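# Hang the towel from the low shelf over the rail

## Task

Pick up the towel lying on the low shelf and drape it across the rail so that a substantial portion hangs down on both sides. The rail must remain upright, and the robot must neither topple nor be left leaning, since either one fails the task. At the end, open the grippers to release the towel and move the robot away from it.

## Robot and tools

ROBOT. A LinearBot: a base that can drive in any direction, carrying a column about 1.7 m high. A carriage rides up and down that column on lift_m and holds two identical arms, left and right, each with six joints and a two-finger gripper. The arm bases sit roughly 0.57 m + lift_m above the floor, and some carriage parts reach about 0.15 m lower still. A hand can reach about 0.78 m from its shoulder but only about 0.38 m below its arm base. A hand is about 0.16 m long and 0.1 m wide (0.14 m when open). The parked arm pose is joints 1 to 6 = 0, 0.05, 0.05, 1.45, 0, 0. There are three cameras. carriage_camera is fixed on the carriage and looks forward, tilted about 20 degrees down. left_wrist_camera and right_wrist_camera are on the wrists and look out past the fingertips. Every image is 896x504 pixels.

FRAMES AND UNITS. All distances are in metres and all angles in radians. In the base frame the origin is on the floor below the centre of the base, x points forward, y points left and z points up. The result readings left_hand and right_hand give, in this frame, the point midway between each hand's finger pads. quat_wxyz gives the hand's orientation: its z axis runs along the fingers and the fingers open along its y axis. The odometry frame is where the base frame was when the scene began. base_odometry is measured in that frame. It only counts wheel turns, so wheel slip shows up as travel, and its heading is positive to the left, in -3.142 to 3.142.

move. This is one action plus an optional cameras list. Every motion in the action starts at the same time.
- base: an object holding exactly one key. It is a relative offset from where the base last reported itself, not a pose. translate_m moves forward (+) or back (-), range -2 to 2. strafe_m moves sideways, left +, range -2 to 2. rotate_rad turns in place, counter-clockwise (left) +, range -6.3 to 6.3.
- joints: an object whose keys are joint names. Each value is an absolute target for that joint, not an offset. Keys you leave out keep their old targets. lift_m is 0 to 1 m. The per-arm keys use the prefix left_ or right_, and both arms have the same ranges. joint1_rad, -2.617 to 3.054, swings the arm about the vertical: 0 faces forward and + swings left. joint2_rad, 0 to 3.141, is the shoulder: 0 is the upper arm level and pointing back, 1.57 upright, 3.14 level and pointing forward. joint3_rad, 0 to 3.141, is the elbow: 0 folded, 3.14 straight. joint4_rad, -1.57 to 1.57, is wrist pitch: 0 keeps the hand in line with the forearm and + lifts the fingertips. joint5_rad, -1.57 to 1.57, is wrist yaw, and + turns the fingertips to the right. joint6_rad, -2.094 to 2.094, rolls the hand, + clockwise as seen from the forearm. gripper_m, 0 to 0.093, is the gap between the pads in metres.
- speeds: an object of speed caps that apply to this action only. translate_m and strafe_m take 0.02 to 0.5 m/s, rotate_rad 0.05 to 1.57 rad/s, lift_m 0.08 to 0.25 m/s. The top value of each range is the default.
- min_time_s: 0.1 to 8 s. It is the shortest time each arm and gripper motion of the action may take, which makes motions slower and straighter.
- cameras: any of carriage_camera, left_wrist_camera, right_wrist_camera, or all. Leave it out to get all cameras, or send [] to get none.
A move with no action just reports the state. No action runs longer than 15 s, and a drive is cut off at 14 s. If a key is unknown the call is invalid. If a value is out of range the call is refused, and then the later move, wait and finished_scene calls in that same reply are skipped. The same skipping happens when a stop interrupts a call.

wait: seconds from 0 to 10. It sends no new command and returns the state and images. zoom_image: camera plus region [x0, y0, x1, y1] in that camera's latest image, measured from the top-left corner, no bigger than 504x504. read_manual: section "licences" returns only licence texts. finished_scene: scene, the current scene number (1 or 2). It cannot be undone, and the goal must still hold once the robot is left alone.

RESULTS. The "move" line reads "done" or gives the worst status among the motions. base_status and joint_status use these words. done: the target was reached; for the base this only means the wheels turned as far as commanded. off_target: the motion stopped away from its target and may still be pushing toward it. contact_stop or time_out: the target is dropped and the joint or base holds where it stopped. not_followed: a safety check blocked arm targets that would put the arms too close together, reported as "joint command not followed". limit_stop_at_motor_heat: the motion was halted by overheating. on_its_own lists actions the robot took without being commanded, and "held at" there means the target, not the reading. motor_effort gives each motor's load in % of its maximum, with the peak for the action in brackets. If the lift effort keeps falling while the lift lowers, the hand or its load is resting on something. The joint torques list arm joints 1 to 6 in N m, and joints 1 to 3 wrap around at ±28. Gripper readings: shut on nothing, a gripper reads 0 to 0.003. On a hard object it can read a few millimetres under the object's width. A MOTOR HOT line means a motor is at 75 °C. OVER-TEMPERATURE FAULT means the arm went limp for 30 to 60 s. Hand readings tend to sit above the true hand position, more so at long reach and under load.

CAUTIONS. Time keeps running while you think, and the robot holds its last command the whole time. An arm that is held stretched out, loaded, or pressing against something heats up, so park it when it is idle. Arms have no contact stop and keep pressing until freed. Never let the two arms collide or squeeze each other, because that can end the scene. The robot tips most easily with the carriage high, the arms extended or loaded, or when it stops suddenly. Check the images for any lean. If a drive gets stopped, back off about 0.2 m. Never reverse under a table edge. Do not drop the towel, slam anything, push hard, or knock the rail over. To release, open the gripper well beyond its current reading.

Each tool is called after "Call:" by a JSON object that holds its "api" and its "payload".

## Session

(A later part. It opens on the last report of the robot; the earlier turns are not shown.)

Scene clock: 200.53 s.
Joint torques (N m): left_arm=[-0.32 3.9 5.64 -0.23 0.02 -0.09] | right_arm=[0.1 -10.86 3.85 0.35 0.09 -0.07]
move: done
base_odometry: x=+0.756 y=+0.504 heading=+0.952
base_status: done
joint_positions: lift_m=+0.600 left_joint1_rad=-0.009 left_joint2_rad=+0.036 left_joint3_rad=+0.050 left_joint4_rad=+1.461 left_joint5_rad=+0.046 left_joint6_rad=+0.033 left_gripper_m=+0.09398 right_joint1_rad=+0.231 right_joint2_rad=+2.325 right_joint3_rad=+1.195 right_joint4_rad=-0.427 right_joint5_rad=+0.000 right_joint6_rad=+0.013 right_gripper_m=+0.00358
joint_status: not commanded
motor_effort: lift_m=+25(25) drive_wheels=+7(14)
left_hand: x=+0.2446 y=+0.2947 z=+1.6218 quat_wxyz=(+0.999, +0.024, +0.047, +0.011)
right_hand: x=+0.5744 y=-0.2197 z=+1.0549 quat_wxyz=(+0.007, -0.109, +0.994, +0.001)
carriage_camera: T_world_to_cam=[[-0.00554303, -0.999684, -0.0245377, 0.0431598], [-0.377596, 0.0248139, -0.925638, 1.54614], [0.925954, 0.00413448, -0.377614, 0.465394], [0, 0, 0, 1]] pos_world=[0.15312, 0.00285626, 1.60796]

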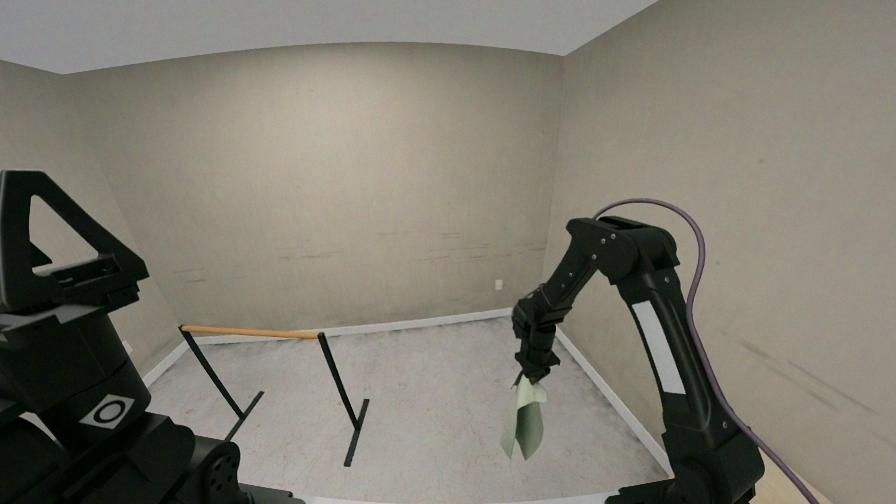

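Call:
{"api": "move", "payload": {"base": {"strafe_m": 1.13}, "speeds": {"strafe_m": 0.35}, "cameras": ["carriage_camera"]}}

Call:
{"api": "zoom_image", "payload": {"camera": "carriage_camera", "region": [300, 260, 660, 500]}}

Scene clock: 212.00 s.
Joint torques (N m): left_arm=[-0.32 3.85 5.65 -0.22 0.01 -0.09] | right_arm=[-0.02 -10.82 3.84 0.36 0.1 -0.03]
move: done
base_odometry: x=-0.166 y=+1.158 heading=+0.953
base_status: done
joint_positions: lift_m=+0.600 left_joint1_rad=-0.009 left_joint2_rad=+0.036 left_joint3_rad=+0.050 left_joint4_rad=+1.461 left_joint5_rad=+0.046 left_joint6_rad=+0.033 left_gripper_m=+0.09398 right_joint1_rad=+0.233 right_joint2_rad=+2.325 right_joint3_rad=+1.195 right_joint4_rad=-0.427 right_joint5_rad=+0.000 right_joint6_rad=+0.013 right_gripper_m=+0.00358
joint_status: not commanded
motor_effort: lift_m=+25(25) drive_wheels=-7(18)
left_hand: x=+0.2446 y=+0.2947 z=+1.6218 quat_wxyz=(+0.999, +0.024, +0.047, +0.011)
right_hand: x=+0.5742 y=-0.2190 z=+1.0549 quat_wxyz=(+0.007, -0.110, +0.994, +0.001)
carriage_camera: T_world_to_cam=[[-0.00554303, -0.999684, -0.0245377, 0.0431598], [-0.377596, 0.0248139, -0.925638, 1.54614], [0.925954, 0.00413448, -0.377614, 0.465394], [0, 0, 0, 1]] pos_world=[0.15312, 0.00285626, 1.60796]

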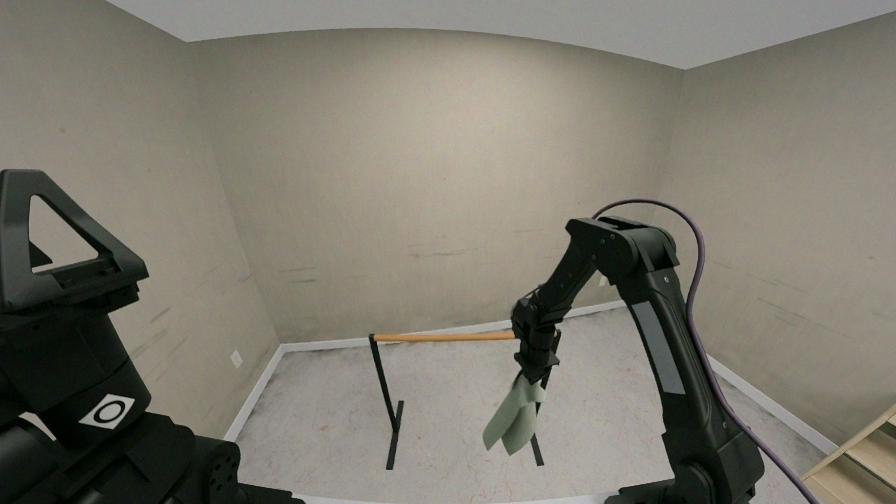

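Scaled by 1.400 (camera's finer frame: 1280x720).

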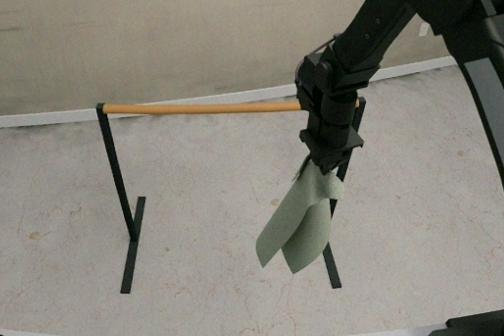

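Call:
{"api": "move", "payload": {"base": {"translate_m": 0.35}, "speeds": {"translate_m": 0.2}, "cameras": ["carriage_camera", "right_wrist_camera"]}}

Call:
{"api": "zoom_image", "payload": {"camera": "carriage_camera", "region": [300, 300, 660, 504]}}

Scene clock: 234.83 s.
Joint torques (N m): left_arm=[-0.27 3.86 5.74 -0.22 -0.01 -0.08] | right_arm=[-0.24 -10.88 3.82 0.41 0.08 -0.07]
move: done
base_odometry: x=+0.037 y=+1.444 heading=+0.954
base_status: done
joint_positions: lift_m=+0.600 left_joint1_rad=-0.009 left_joint2_rad=+0.036 left_joint3_rad=+0.050 left_joint4_rad=+1.461 left_joint5_rad=+0.046 left_joint6_rad=+0.033 left_gripper_m=+0.09398 right_joint1_rad=+0.234 right_joint2_rad=+2.325 right_joint3_rad=+1.195 right_joint4_rad=-0.426 right_joint5_rad=+0.000 right_joint6_rad=+0.013 right_gripper_m=+0.00358
joint_status: not commanded
motor_effort: lift_m=+25(25) drive_wheels=-4(12)
left_hand: x=+0.2445 y=+0.2947 z=+1.6218 quat_wxyz=(+0.999, +0.024, +0.047, +0.011)
right_hand: x=+0.5743 y=-0.2187 z=+1.0549 quat_wxyz=(+0.007, -0.110, +0.994, +0.001)
carriage_camera: T_world_to_cam=[[-0.00554303, -0.999684, -0.0245377, 0.0431598], [-0.377596, 0.0248139, -0.925638, 1.54614], [0.925954, 0.00413448, -0.377614, 0.465394], [0, 0, 0, 1]] pos_world=[0.15312, 0.00285626, 1.60796]
right_wrist_camera: T_world_to_cam=[[0.198464, -0.978318, -0.0592178, -0.256077], [-0.803475, -0.197001, 0.5618, -0.162332], [-0.561285, -0.063917, -0.825151, 1.30552], [0, 0, 0, 1]] pos_world=[0.653162, -0.199059, 1.15329]

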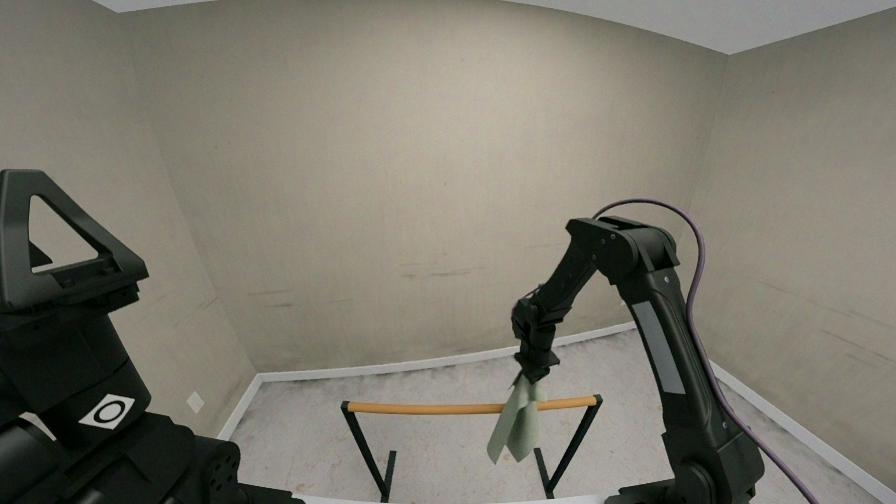

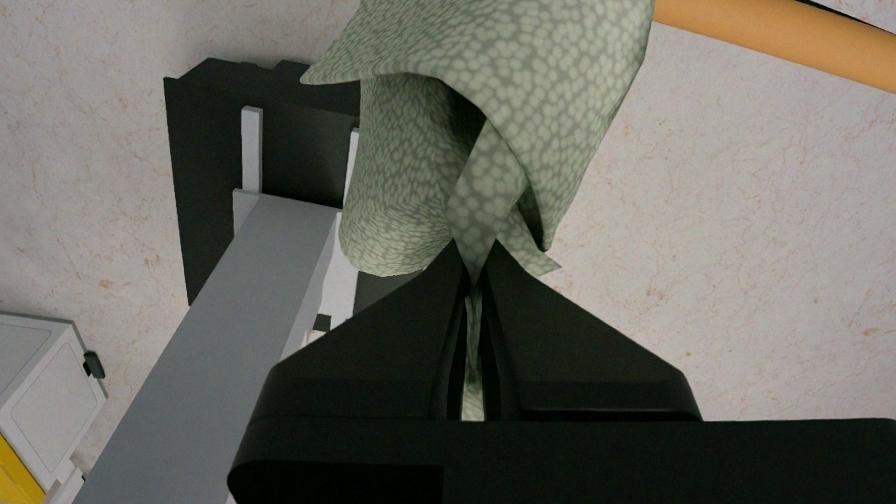

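Scaled by 1.400 (camera's finer frame: 1280x720).

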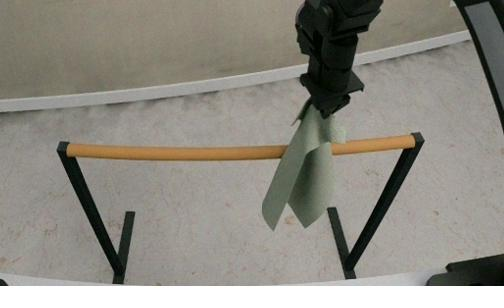

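Call:
{"api": "move", "payload": {"joints": {"lift_m": 0.55, "right_joint1_rad": 0.2335, "right_joint2_rad": 2.82, "right_joint3_rad": 2.0621, "right_joint4_rad": -0.3547, "right_joint5_rad": 0, "right_joint6_rad": 0}, "min_time_s": 4, "cameras": ["carriage_camera", "right_wrist_camera"]}}

Call:
{"api": "zoom_image", "payload": {"camera": "carriage_camera", "region": [300, 300, 660, 504]}}

Scene clock: 246.03 s.
Joint torques (N m): left_arm=[-0.29 3.88 5.7 -0.22 -0.01 -0.09] | right_arm=[-0.23 -14.13 8.58 1.35 0.08 -0.08]
move: done
base_odometry: x=+0.037 y=+1.444 heading=+0.954
base_status: not commanded
joint_positions: lift_m=+0.550 left_joint1_rad=-0.009 left_joint2_rad=+0.036 left_joint3_rad=+0.050 left_joint4_rad=+1.461 left_joint5_rad=+0.046 left_joint6_rad=+0.033 left_gripper_m=+0.09398 right_joint1_rad=+0.234 right_joint2_rad=+2.790 right_joint3_rad=+2.038 right_joint4_rad=-0.377 right_joint5_rad=+0.000 right_joint6_rad=+0.013 right_gripper_m=+0.00357
joint_status: all done
motor_effort: lift_m=+20(20) drive_wheels=+4(5)
left_hand: x=+0.2445 y=+0.2947 z=+1.5724 quat_wxyz=(+0.999, +0.024, +0.047, +0.011)
right_hand: x=+0.7975 y=-0.1655 z=+1.0000 quat_wxyz=(+0.217, -0.108, +0.970, +0.027)
carriage_camera: T_world_to_cam=[[-0.00554303, -0.999684, -0.0245377, 0.0419476], [-0.377596, 0.0248139, -0.925638, 1.50041], [0.925954, 0.00413448, -0.377614, 0.44674], [0, 0, 0, 1]] pos_world=[0.15312, 0.00285626, 1.55856]
right_wrist_camera: T_world_to_cam=[[0.225266, -0.97193, -0.0678703, -0.263239], [-0.957466, -0.233729, 0.169204, 0.567704], [-0.180318, 0.0268675, -0.983241, 1.25812], [0, 0, 0, 1]] pos_world=[0.829719, -0.156964, 1.12312]

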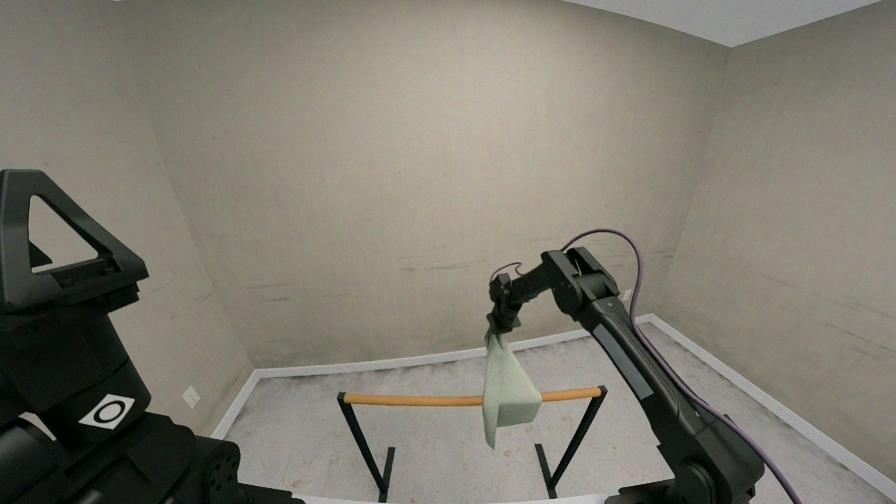

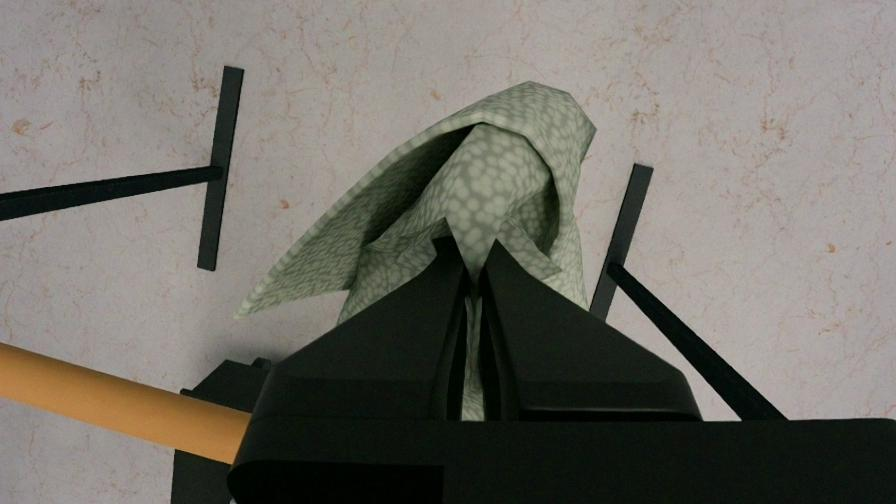

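Scaled by 1.400 (camera's finer frame: 1280x720).

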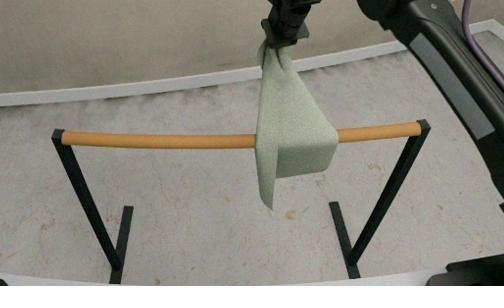

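Call:
{"api": "move", "payload": {"joints": {"lift_m": 0.33}, "speeds": {"lift_m": 0.12}, "cameras": ["carriage_camera", "right_wrist_camera"]}}

Call:
{"api": "zoom_image", "payload": {"camera": "carriage_camera", "region": [300, 220, 660, 500]}}

Scene clock: 267.07 s.
Joint torques (N m): left_arm=[-0.27 3.9 5.6 -0.2 0 -0.09] | right_arm=[-0.27 -14.89 7.9 1.27 0.07 -0.07]
move: done
base_odometry: x=+0.037 y=+1.444 heading=+0.953
base_status: not commanded
joint_positions: lift_m=+0.330 left_joint1_rad=-0.009 left_joint2_rad=+0.036 left_joint3_rad=+0.050 left_joint4_rad=+1.461 left_joint5_rad=+0.046 left_joint6_rad=+0.033 left_gripper_m=+0.09398 right_joint1_rad=+0.234 right_joint2_rad=+2.801 right_joint3_rad=+2.047 right_joint4_rad=-0.365 right_joint5_rad=+0.000 right_joint6_rad=+0.013 right_gripper_m=+0.00357
joint_status: all done
motor_effort: lift_m=+20(20) drive_wheels=-4(5)
left_hand: x=+0.2445 y=+0.2947 z=+1.3524 quat_wxyz=(+0.999, +0.024, +0.047, +0.011)
right_hand: x=+0.8003 y=-0.1648 z=+0.7780 quat_wxyz=(+0.222, -0.108, +0.969, +0.027)
carriage_camera: T_world_to_cam=[[-0.00554303, -0.999684, -0.0245377, 0.0365493], [-0.377596, 0.0248139, -0.925638, 1.29677], [0.925954, 0.00413448, -0.377614, 0.363665], [0, 0, 0, 1]] pos_world=[0.15312, 0.00285626, 1.33856]
right_wrist_camera: T_world_to_cam=[[0.22595, -0.971772, -0.0678702, -0.278821], [-0.959046, -0.234126, 0.159425, 0.616973], [-0.170815, 0.0290685, -0.984874, 1.0344], [0, 0, 0, 1]] pos_world=[0.831396, -0.156569, 0.901471]

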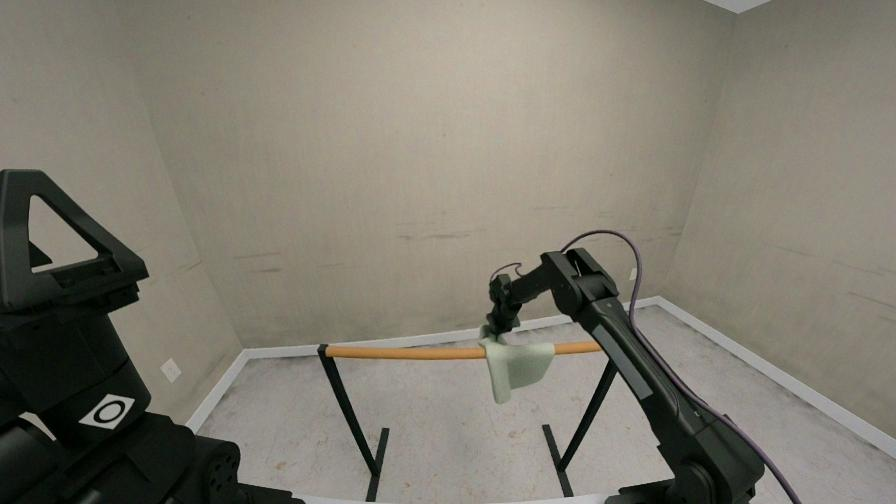

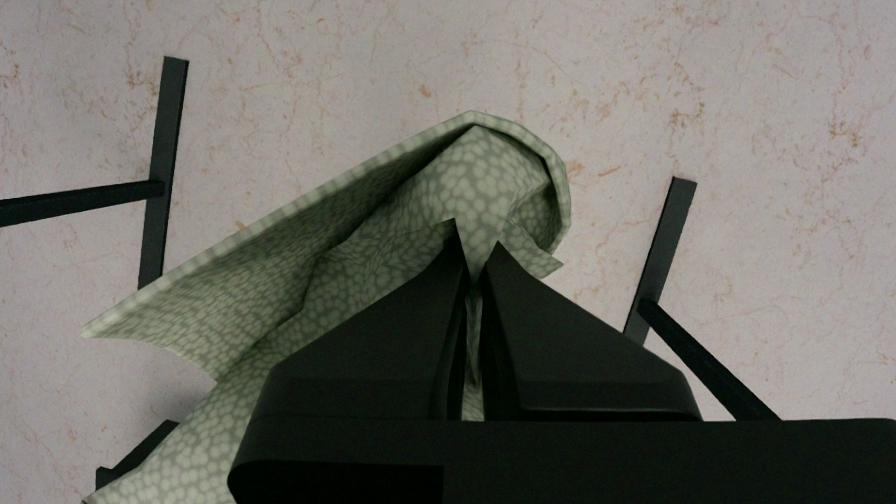

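Scaled by 1.400 (camera's finer frame: 1280x720).

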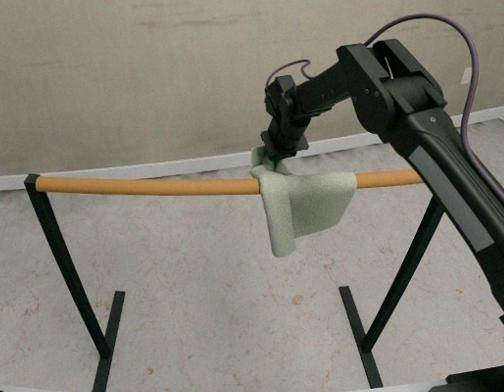

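Call:
{"api": "move", "payload": {"joints": {"lift_m": 0.6, "right_joint1_rad": 0.2335, "right_joint2_rad": 2.485, "right_joint3_rad": 1.4108, "right_joint4_rad": -0.3408}, "min_time_s": 2.5, "speeds": {"lift_m": 0.15}, "cameras": ["carriage_camera"]}}

Call:
{"api": "wait", "payload": {"seconds": 1, "cameras": ["carriage_camera"]}}

Call:
{"api": "zoom_image", "payload": {"camera": "carriage_camera", "region": [300, 280, 660, 504]}}

Scene clock: 291.23 s.
Joint torques (N m): left_arm=[-0.29 3.93 5.7 -0.21 0 -0.08] | right_arm=[-0.28 -17.4 3.92 0.59 0.09 -0.08]
move: done
base_odometry: x=+0.037 y=+1.444 heading=+0.953
base_status: not commanded
joint_positions: lift_m=+0.600 left_joint1_rad=-0.009 left_joint2_rad=+0.036 left_joint3_rad=+0.050 left_joint4_rad=+1.461 left_joint5_rad=+0.046 left_joint6_rad=+0.033 left_gripper_m=+0.09398 right_joint1_rad=+0.234 right_joint2_rad=+2.527 right_joint3_rad=+1.417 right_joint4_rad=-0.347 right_joint5_rad=+0.000 right_joint6_rad=+0.013 right_gripper_m=+0.00357
joint_status: all done
motor_effort: lift_m=+25(30) drive_wheels=+5(5)
left_hand: x=+0.2445 y=+0.2947 z=+1.6218 quat_wxyz=(+0.999, +0.024, +0.047, +0.011)
right_hand: x=+0.6356 y=-0.2041 z=+1.0194 quat_wxyz=(+0.056, -0.110, +0.992, +0.007)
carriage_camera: T_world_to_cam=[[-0.00554303, -0.999684, -0.0245377, 0.0431598], [-0.377596, 0.0248139, -0.925638, 1.54614], [0.925954, 0.00413448, -0.377614, 0.465394], [0, 0, 0, 1]] pos_world=[0.15312, 0.00285626, 1.60796]

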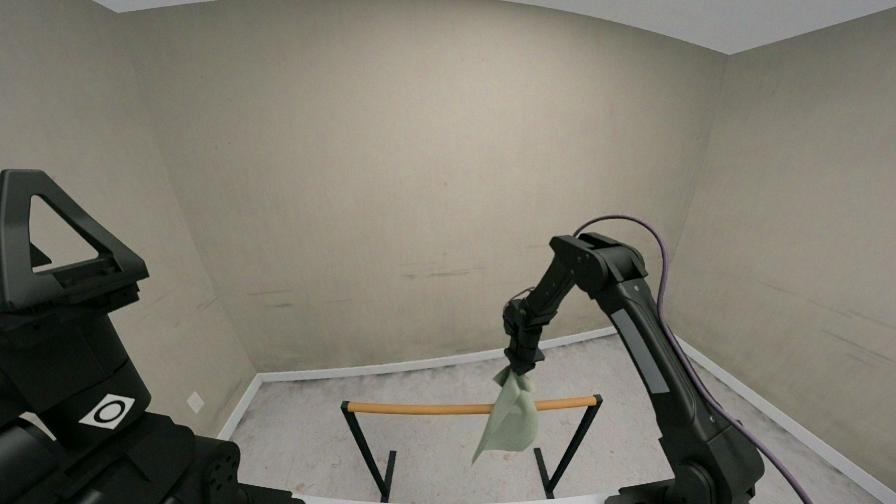

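Scene clock: 292.23 s.
Joint torques (N m): left_arm=[-0.32 3.88 5.65 -0.2 -0.03 -0.09] | right_arm=[-0.23 -17.37 4 0.59 0.08 -0.08]
base_odometry: x=+0.037 y=+1.444 heading=+0.953
base_status: not commanded
joint_positions: lift_m=+0.600 left_joint1_rad=-0.009 left_joint2_rad=+0.036 left_joint3_rad=+0.050 left_joint4_rad=+1.461 left_joint5_rad=+0.046 left_joint6_rad=+0.033 left_gripper_m=+0.09398 right_joint1_rad=+0.234 right_joint2_rad=+2.527 right_joint3_rad=+1.417 right_joint4_rad=-0.347 right_joint5_rad=+0.000 right_joint6_rad=+0.013 right_gripper_m=+0.00357
joint_status: all done
motor_effort: lift_m=+24(30) drive_wheels=+5(5)
left_hand: x=+0.2445 y=+0.2947 z=+1.6218 quat_wxyz=(+0.999, +0.024, +0.047, +0.011)
right_hand: x=+0.6356 y=-0.2041 z=+1.0194 quat_wxyz=(+0.056, -0.110, +0.992, +0.007)
wait: 1.00 s; at rest by 0.27 s
carriage_camera: T_world_to_cam=[[-0.00554303, -0.999684, -0.0245377, 0.0431598], [-0.377596, 0.0248139, -0.925638, 1.54614], [0.925954, 0.00413448, -0.377614, 0.465394], [0, 0, 0, 1]] pos_world=[0.15312, 0.00285626, 1.60796]

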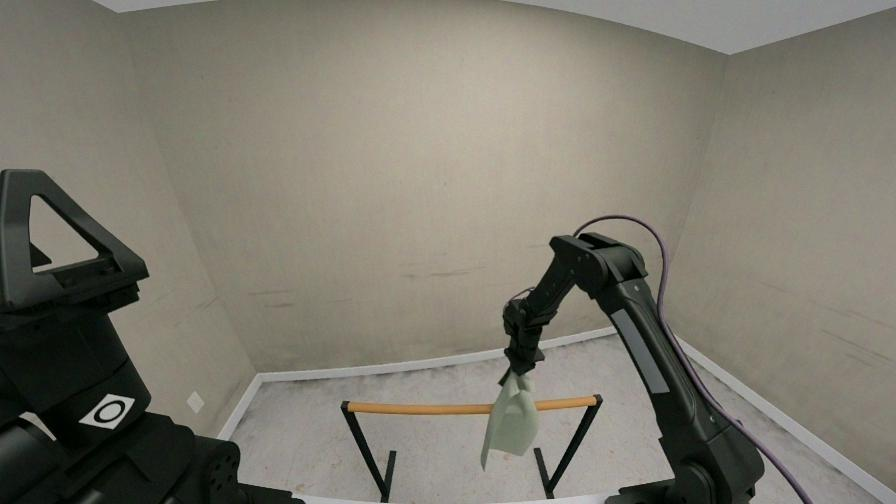

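Scaled by 1.400 (camera's finer frame: 1280x720).

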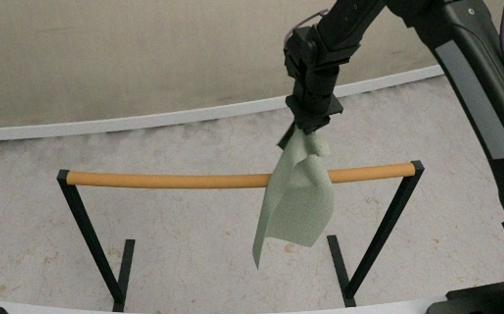

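Call:
{"api": "move", "payload": {"joints": {"lift_m": 0.48, "right_joint1_rad": 0.2335, "right_joint2_rad": 2.72, "right_joint3_rad": 1.87, "right_joint4_rad": -0.2437}, "min_time_s": 3, "speeds": {"lift_m": 0.08}, "cameras": ["carriage_camera"]}}

Call:
{"api": "move", "payload": {"joints": {"lift_m": 0.35}, "speeds": {"lift_m": 0.12}, "cameras": ["carriage_camera", "right_wrist_camera"]}}

Call:
{"api": "zoom_image", "payload": {"camera": "carriage_camera", "region": [300, 220, 660, 500]}}

Scene clock: 303.87 s.
Joint torques (N m): left_arm=[-0.34 3.85 5.6 -0.21 -0.01 -0.09] | right_arm=[-0.2 -13.6 8.27 1.39 0.06 -0.08]
move: done
base_odometry: x=+0.037 y=+1.444 heading=+0.953
base_status: not commanded
joint_positions: lift_m=+0.480 left_joint1_rad=-0.009 left_joint2_rad=+0.036 left_joint3_rad=+0.050 left_joint4_rad=+1.461 left_joint5_rad=+0.046 left_joint6_rad=+0.033 left_gripper_m=+0.09398 right_joint1_rad=+0.234 right_joint2_rad=+2.691 right_joint3_rad=+1.847 right_joint4_rad=-0.267 right_joint5_rad=+0.000 right_joint6_rad=+0.013 right_gripper_m=+0.00357
joint_status: all done
motor_effort: lift_m=+20(20) drive_wheels=+4(5)
left_hand: x=+0.2445 y=+0.2947 z=+1.5025 quat_wxyz=(+0.999, +0.024, +0.047, +0.011)
right_hand: x=+0.7796 y=-0.1697 z=+0.9365 quat_wxyz=(+0.226, -0.108, +0.968, +0.028)
carriage_camera: T_world_to_cam=[[-0.00554303, -0.999684, -0.0245377, 0.04023], [-0.377596, 0.0248139, -0.925638, 1.43562], [0.925954, 0.00413448, -0.377614, 0.420307], [0, 0, 0, 1]] pos_world=[0.15312, 0.00285626, 1.48856]

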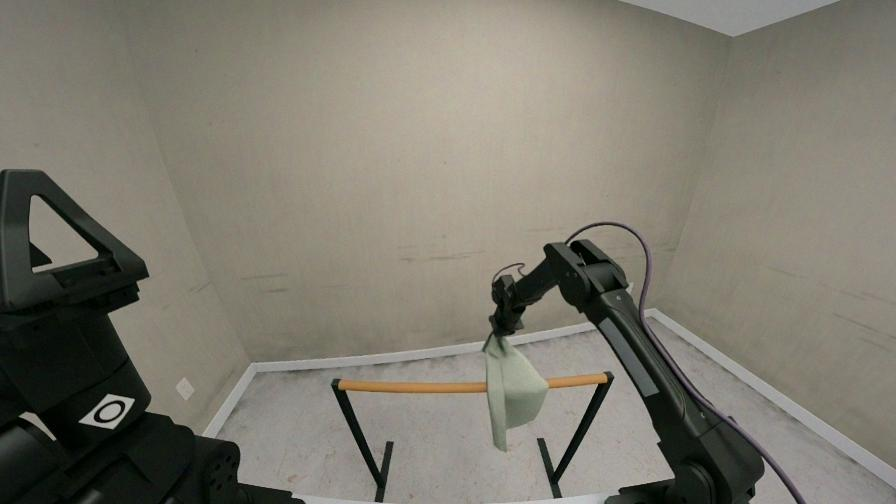

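Scene clock: 305.37 s.
Joint torques (N m): left_arm=[-0.28 3.85 5.68 -0.23 0 -0.1] | right_arm=[-0.28 -14.5 7.57 1.36 0.08 -0.07]
move: done
base_odometry: x=+0.037 y=+1.444 heading=+0.953
base_status: not commanded
joint_positions: lift_m=+0.350 left_joint1_rad=-0.009 left_joint2_rad=+0.036 left_joint3_rad=+0.050 left_joint4_rad=+1.461 left_joint5_rad=+0.046 left_joint6_rad=+0.033 left_gripper_m=+0.09398 right_joint1_rad=+0.234 right_joint2_rad=+2.701 right_joint3_rad=+1.855 right_joint4_rad=-0.257 right_joint5_rad=+0.000 right_joint6_rad=+0.013 right_gripper_m=+0.00357
joint_status: all done
motor_effort: lift_m=+20(20) drive_wheels=+5(5)
left_hand: x=+0.2445 y=+0.2947 z=+1.3724 quat_wxyz=(+0.999, +0.024, +0.047, +0.011)
right_hand: x=+0.7821 y=-0.1691 z=+0.8045 quat_wxyz=(+0.230, -0.107, +0.967, +0.028)
carriage_camera: T_world_to_cam=[[-0.00554303, -0.999684, -0.0245377, 0.0370401], [-0.377596, 0.0248139, -0.925638, 1.31528], [0.925954, 0.00413448, -0.377614, 0.371218], [0, 0, 0, 1]] pos_world=[0.15312, 0.00285626, 1.35856]
right_wrist_camera: T_world_to_cam=[[0.227002, -0.971517, -0.0680033, -0.277771], [-0.961463, -0.234679, 0.143229, 0.60903], [-0.155108, 0.0328694, -0.987351, 1.04794], [0, 0, 0, 1]] pos_world=[0.811158, -0.161379, 0.928562]

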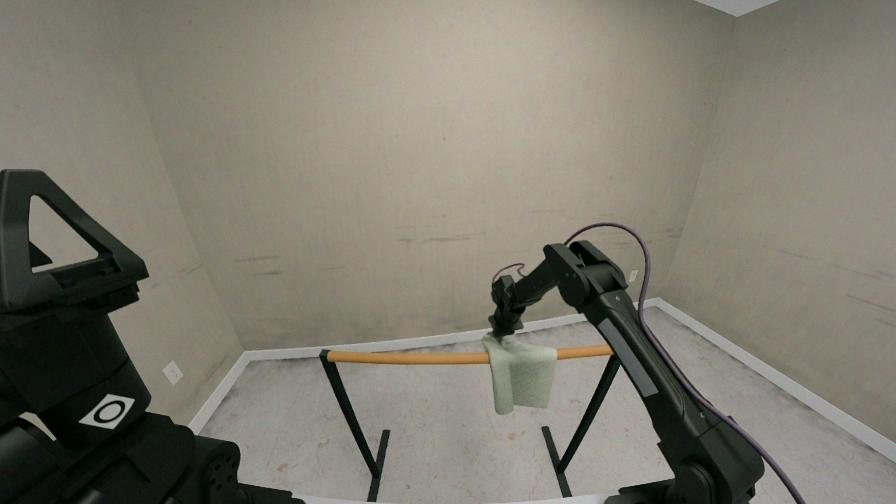

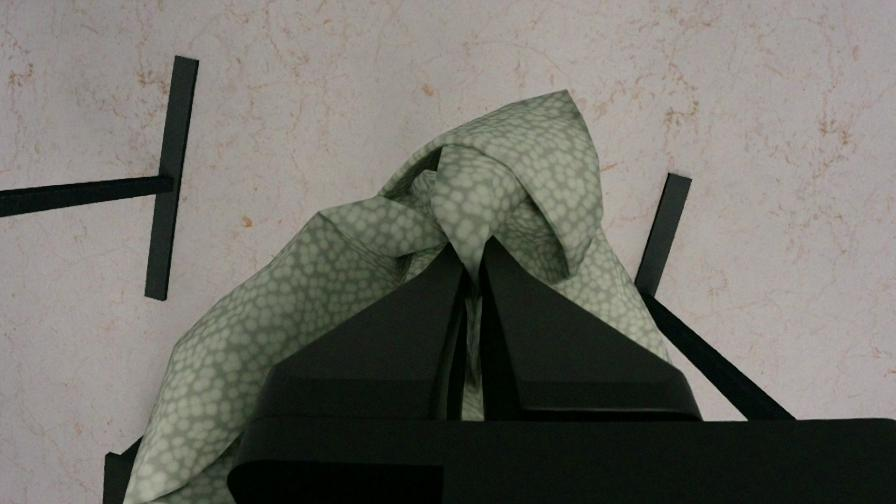

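Scaled by 1.400 (camera's finer frame: 1280x720).

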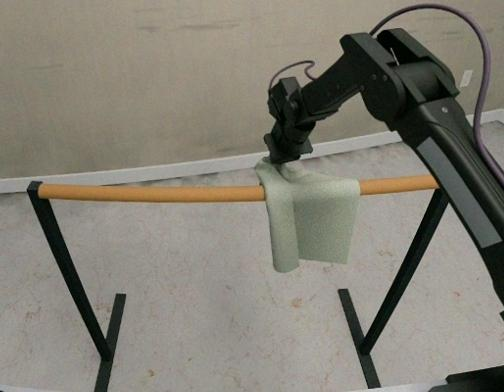

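Call:
{"api": "move", "payload": {"joints": {"lift_m": 0.31}, "speeds": {"lift_m": 0.1}, "cameras": []}}

Call:
{"api": "move", "payload": {"joints": {"right_gripper_m": 0.08}, "min_time_s": 1, "cameras": ["right_wrist_camera"]}}

Call:
{"api": "wait", "payload": {"seconds": 0.5, "cameras": ["carriage_camera", "right_wrist_camera"]}}

Call:
{"api": "zoom_image", "payload": {"camera": "carriage_camera", "region": [300, 220, 660, 500]}}

Scene clock: 310.83 s.
Joint torques (N m): left_arm=[-0.27 3.9 5.67 -0.24 0.02 -0.08] | right_arm=[-0.25 -14.75 7.38 1.27 0.07 -0.07]
move: done
base_odometry: x=+0.037 y=+1.444 heading=+0.953
base_status: not commanded
joint_positions: lift_m=+0.310 left_joint1_rad=-0.009 left_joint2_rad=+0.036 left_joint3_rad=+0.050 left_joint4_rad=+1.461 left_joint5_rad=+0.046 left_joint6_rad=+0.033 left_gripper_m=+0.09398 right_joint1_rad=+0.234 right_joint2_rad=+2.704 right_joint3_rad=+1.858 right_joint4_rad=-0.251 right_joint5_rad=+0.000 right_joint6_rad=+0.013 right_gripper_m=+0.00357
joint_status: all done
motor_effort: lift_m=+20(21) drive_wheels=+5(5)
left_hand: x=+0.2445 y=+0.2947 z=+1.3324 quat_wxyz=(+0.999, +0.024, +0.047, +0.011)
right_hand: x=+0.7840 y=-0.1687 z=+0.7647 quat_wxyz=(+0.233, -0.107, +0.966, +0.029)

Scene clock: 312.13 s.
Joint torques (N m): left_arm=[-0.31 3.85 5.65 -0.21 0 -0.08] | right_arm=[-0.21 -14.72 7.27 1.27 0.08 -0.08]
move: done
base_odometry: x=+0.037 y=+1.444 heading=+0.953
base_status: not commanded
joint_positions: lift_m=+0.310 left_joint1_rad=-0.009 left_joint2_rad=+0.036 left_joint3_rad=+0.050 left_joint4_rad=+1.461 left_joint5_rad=+0.046 left_joint6_rad=+0.033 left_gripper_m=+0.09398 right_joint1_rad=+0.234 right_joint2_rad=+2.704 right_joint3_rad=+1.858 right_joint4_rad=-0.251 right_joint5_rad=+0.000 right_joint6_rad=+0.013 right_gripper_m=+0.07989
joint_status: all done
motor_effort: lift_m=+20(20) drive_wheels=+5(5)
left_hand: x=+0.2445 y=+0.2947 z=+1.3324 quat_wxyz=(+0.999, +0.024, +0.047, +0.011)
right_hand: x=+0.7840 y=-0.1687 z=+0.7647 quat_wxyz=(+0.233, -0.107, +0.966, +0.029)
right_wrist_camera: T_world_to_cam=[[0.227417, -0.971417, -0.0680531, -0.280808], [-0.962407, -0.234865, 0.136423, 0.622598], [-0.148507, 0.0344698, -0.98831, 1.00459], [0, 0, 0, 1]] pos_world=[0.812242, -0.161183, 0.8888]

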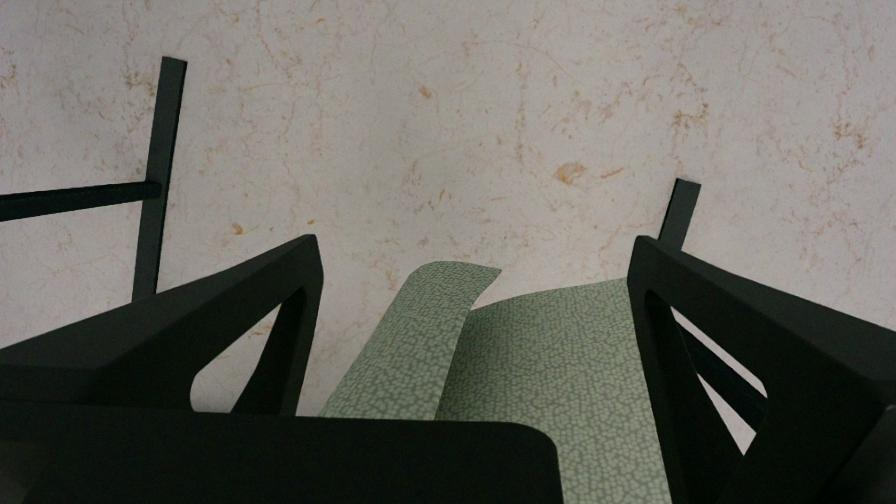

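Scene clock: 312.63 s.
Joint torques (N m): left_arm=[-0.27 3.81 5.63 -0.24 0.01 -0.09] | right_arm=[-0.28 -14.82 7.27 1.26 0.08 -0.09]
base_odometry: x=+0.037 y=+1.444 heading=+0.953
base_status: not commanded
joint_positions: lift_m=+0.310 left_joint1_rad=-0.009 left_joint2_rad=+0.036 left_joint3_rad=+0.050 left_joint4_rad=+1.461 left_joint5_rad=+0.046 left_joint6_rad=+0.033 left_gripper_m=+0.09398 right_joint1_rad=+0.234 right_joint2_rad=+2.704 right_joint3_rad=+1.858 right_joint4_rad=-0.251 right_joint5_rad=+0.000 right_joint6_rad=+0.013 right_gripper_m=+0.07989
joint_status: all done
motor_effort: lift_m=+20(20) drive_wheels=+5(5)
left_hand: x=+0.2445 y=+0.2947 z=+1.3324 quat_wxyz=(+0.999, +0.024, +0.047, +0.011)
right_hand: x=+0.7840 y=-0.1687 z=+0.7647 quat_wxyz=(+0.233, -0.107, +0.966, +0.029)
wait: 0.50 s; at rest by 0.27 s
carriage_camera: T_world_to_cam=[[-0.00554303, -0.999684, -0.0245377, 0.0360561], [-0.377596, 0.0248139, -0.925638, 1.27817], [0.925954, 0.00413448, -0.377614, 0.356075], [0, 0, 0, 1]] pos_world=[0.15312, 0.00285626, 1.31846]
right_wrist_camera: T_world_to_cam=[[0.227417, -0.971417, -0.0680531, -0.280808], [-0.962407, -0.234865, 0.136423, 0.622598], [-0.148507, 0.0344698, -0.98831, 1.00459], [0, 0, 0, 1]] pos_world=[0.812242, -0.161183, 0.8888]

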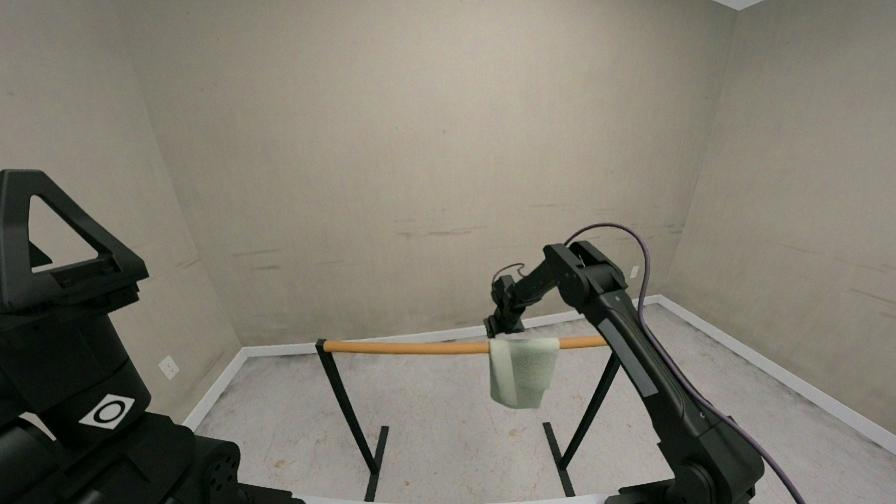

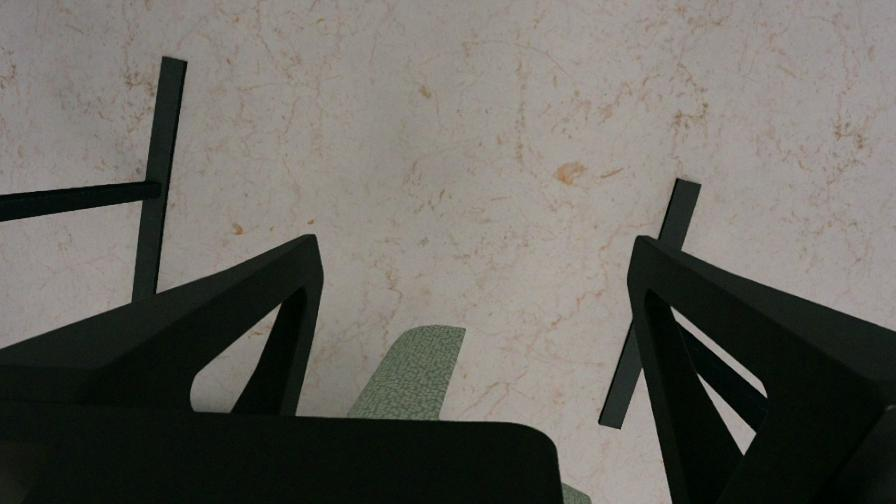

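Scaled by 1.400 (camera's finer frame: 1280x720).

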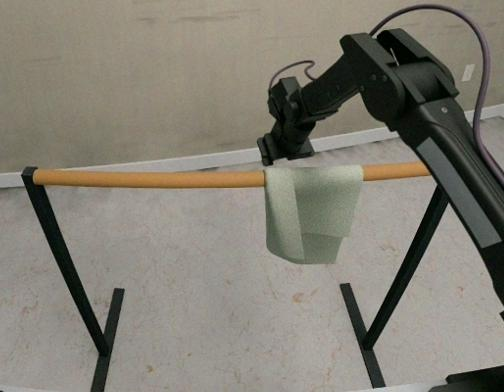

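Call:
{"api": "move", "payload": {"joints": {"lift_m": 0.6}, "speeds": {"lift_m": 0.2}, "cameras": ["carriage_camera"]}}

Call:
{"api": "move", "payload": {"base": {"translate_m": -0.5}, "speeds": {"translate_m": 0.3}, "cameras": ["carriage_camera", "right_wrist_camera"]}}

Call:
{"api": "zoom_image", "payload": {"camera": "carriage_camera", "region": [340, 280, 600, 480]}}

Scene clock: 318.27 s.
Joint torques (N m): left_arm=[-0.35 3.9 5.63 -0.22 0 -0.08] | right_arm=[-0.28 -15.06 7.15 1.23 0.07 -0.07]
move: done
base_odometry: x=+0.037 y=+1.444 heading=+0.953
base_status: not commanded
joint_positions: lift_m=+0.600 left_joint1_rad=-0.009 left_joint2_rad=+0.036 left_joint3_rad=+0.050 left_joint4_rad=+1.461 left_joint5_rad=+0.046 left_joint6_rad=+0.033 left_gripper_m=+0.09398 right_joint1_rad=+0.234 right_joint2_rad=+2.708 right_joint3_rad=+1.861 right_joint4_rad=-0.243 right_joint5_rad=+0.000 right_joint6_rad=+0.013 right_gripper_m=+0.07989
joint_status: all done
motor_effort: lift_m=+25(30) drive_wheels=+4(5)
left_hand: x=+0.2445 y=+0.2947 z=+1.6218 quat_wxyz=(+0.999, +0.024, +0.047, +0.011)
right_hand: x=+0.7856 y=-0.1683 z=+1.0536 quat_wxyz=(+0.236, -0.107, +0.965, +0.029)
carriage_camera: T_world_to_cam=[[-0.00554303, -0.999684, -0.0245377, 0.0431598], [-0.377596, 0.0248139, -0.925638, 1.54614], [0.925954, 0.00413448, -0.377614, 0.465394], [0, 0, 0, 1]] pos_world=[0.15312, 0.00285626, 1.60796]

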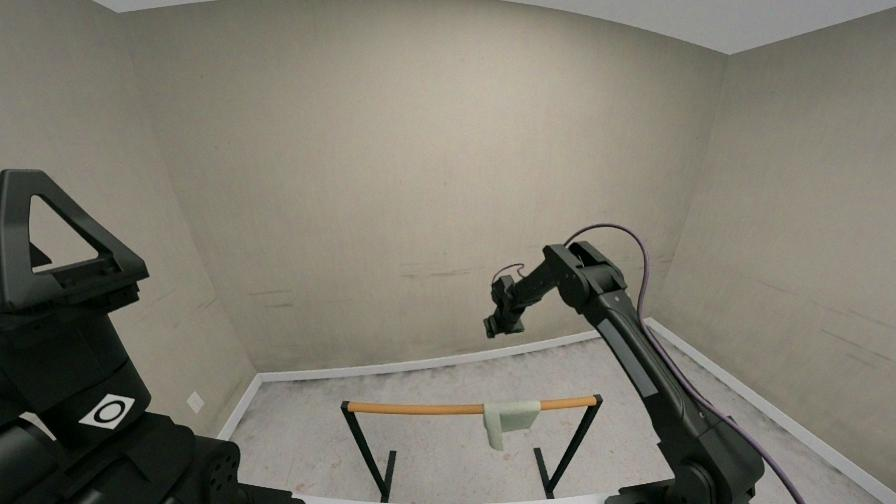

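Scene clock: 321.43 s.
Joint torques (N m): left_arm=[-0.23 3.89 5.67 -0.22 0 -0.09] | right_arm=[-0.24 -14.97 7.01 1.2 0.07 -0.08]
move: done
base_odometry: x=-0.253 y=+1.036 heading=+0.954
base_status: done
joint_positions: lift_m=+0.600 left_joint1_rad=-0.009 left_joint2_rad=+0.036 left_joint3_rad=+0.050 left_joint4_rad=+1.460 left_joint5_rad=+0.046 left_joint6_rad=+0.033 left_gripper_m=+0.09398 right_joint1_rad=+0.234 right_joint2_rad=+2.708 right_joint3_rad=+1.861 right_joint4_rad=-0.242 right_joint5_rad=+0.000 right_joint6_rad=+0.013 right_gripper_m=+0.07989
joint_status: not commanded
motor_effort: lift_m=+25(25) drive_wheels=-1(13)
left_hand: x=+0.2449 y=+0.2947 z=+1.6218 quat_wxyz=(+0.998, +0.024, +0.048, +0.011)
right_hand: x=+0.7858 y=-0.1683 z=+1.0538 quat_wxyz=(+0.237, -0.107, +0.965, +0.029)
carriage_camera: T_world_to_cam=[[-0.00554303, -0.999684, -0.0245377, 0.0431598], [-0.377596, 0.0248139, -0.925638, 1.54614], [0.925954, 0.00413448, -0.377614, 0.465394], [0, 0, 0, 1]] pos_world=[0.15312, 0.00285626, 1.60796]
right_wrist_camera: T_world_to_cam=[[0.227988, -0.971283, -0.0680497, -0.261476], [-0.963371, -0.235161, 0.1289, 0.593642], [-0.141201, 0.0361695, -0.98932, 1.28619], [0, 0, 0, 1]] pos_world=[0.813123, -0.160887, 1.17814]

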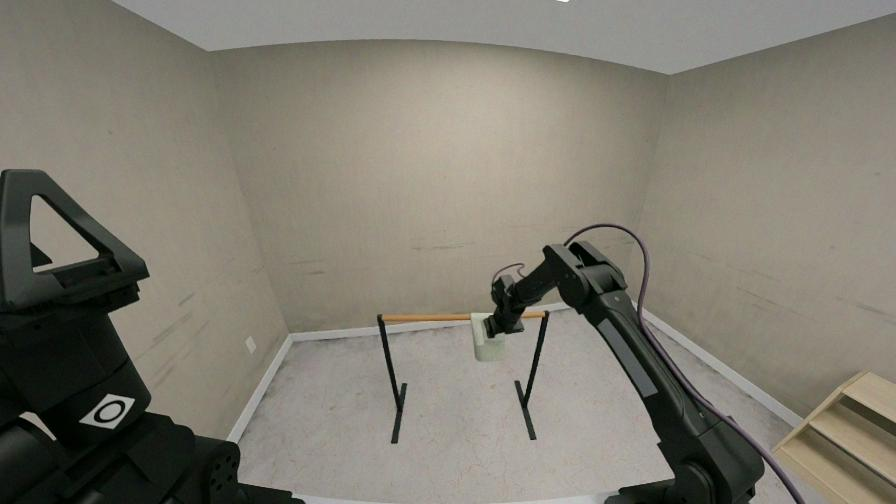

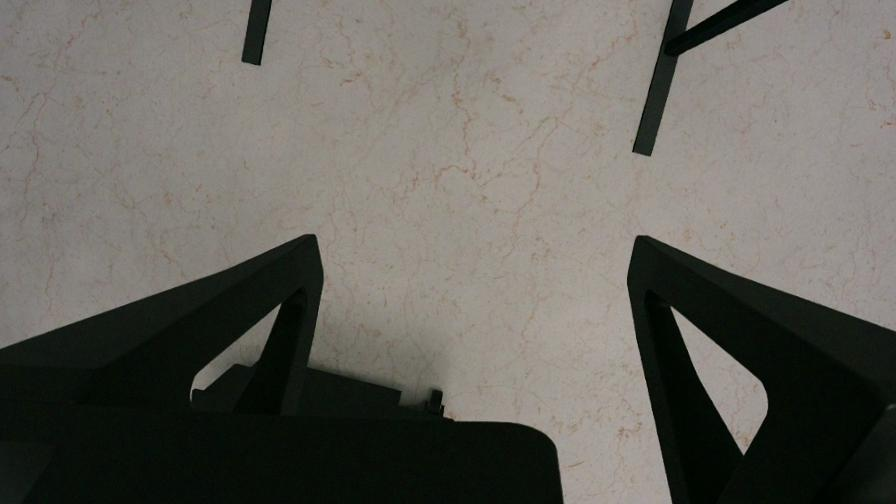

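Scaled by 1.938 (camera's finer frame: 1280x720).

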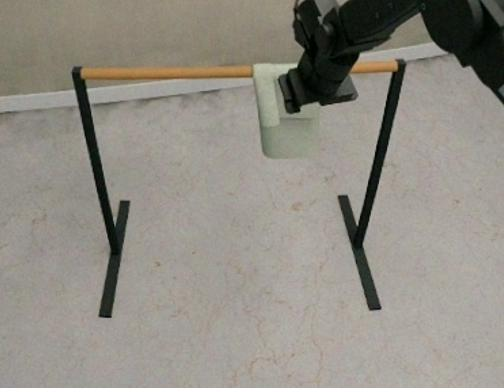

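Call:
{"api": "move", "payload": {"joints": {"lift_m": 0.3, "right_joint1_rad": 0, "right_joint2_rad": 0.05, "right_joint3_rad": 0.05, "right_joint4_rad": 1.45, "right_joint5_rad": 0, "right_joint6_rad": 0}, "min_time_s": 3, "speeds": {"lift_m": 0.15}, "cameras": ["carriage_camera"]}}

Call:
{"api": "zoom_image", "payload": {"camera": "carriage_camera", "region": [430, 220, 550, 340]}}

Scene clock: 329.43 s.
Joint torques (N m): left_arm=[-0.34 3.85 5.65 -0.2 0 -0.1] | right_arm=[-0.94 2.73 4.98 -0.01 0.07 -0.07]
move: done
base_odometry: x=-0.253 y=+1.036 heading=+0.954
base_status: not commanded
joint_positions: lift_m=+0.300 left_joint1_rad=-0.009 left_joint2_rad=+0.036 left_joint3_rad=+0.050 left_joint4_rad=+1.460 left_joint5_rad=+0.046 left_joint6_rad=+0.033 left_gripper_m=+0.09398 right_joint1_rad=+0.007 right_joint2_rad=+0.062 right_joint3_rad=+0.061 right_joint4_rad=+1.434 right_joint5_rad=+0.000 right_joint6_rad=+0.013 right_gripper_m=+0.07989
joint_status: all done
motor_effort: lift_m=+20(20) drive_wheels=+0(2)
left_hand: x=+0.2449 y=+0.2947 z=+1.3224 quat_wxyz=(+0.998, +0.024, +0.048, +0.011)
right_hand: x=+0.2566 y=-0.3027 z=+1.3245 quat_wxyz=(+0.998, +0.000, +0.069, +0.010)
carriage_camera: T_world_to_cam=[[-0.00554303, -0.999684, -0.0245377, 0.0358132], [-0.377596, 0.0248139, -0.925638, 1.269], [0.925954, 0.00413448, -0.377614, 0.352337], [0, 0, 0, 1]] pos_world=[0.15312, 0.00285626, 1.30856]

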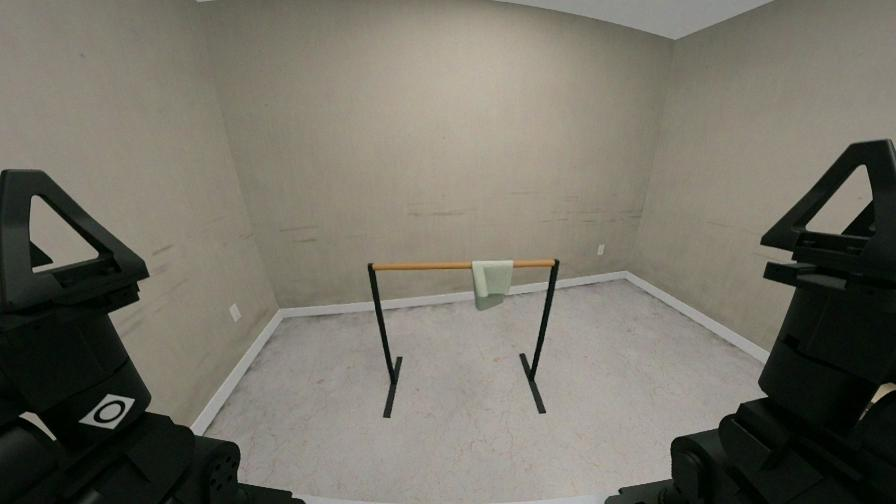

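Scaled by 4.200 (camera's finer frame: 1280x720).

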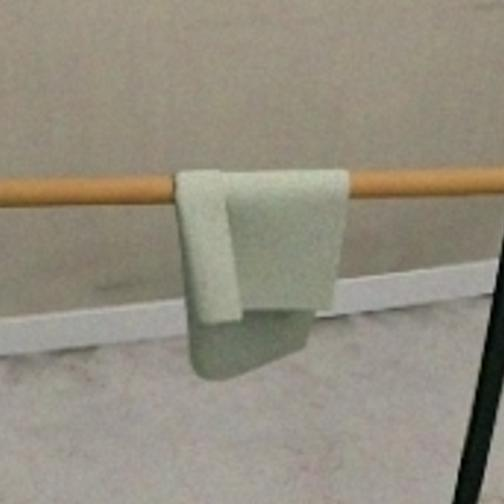

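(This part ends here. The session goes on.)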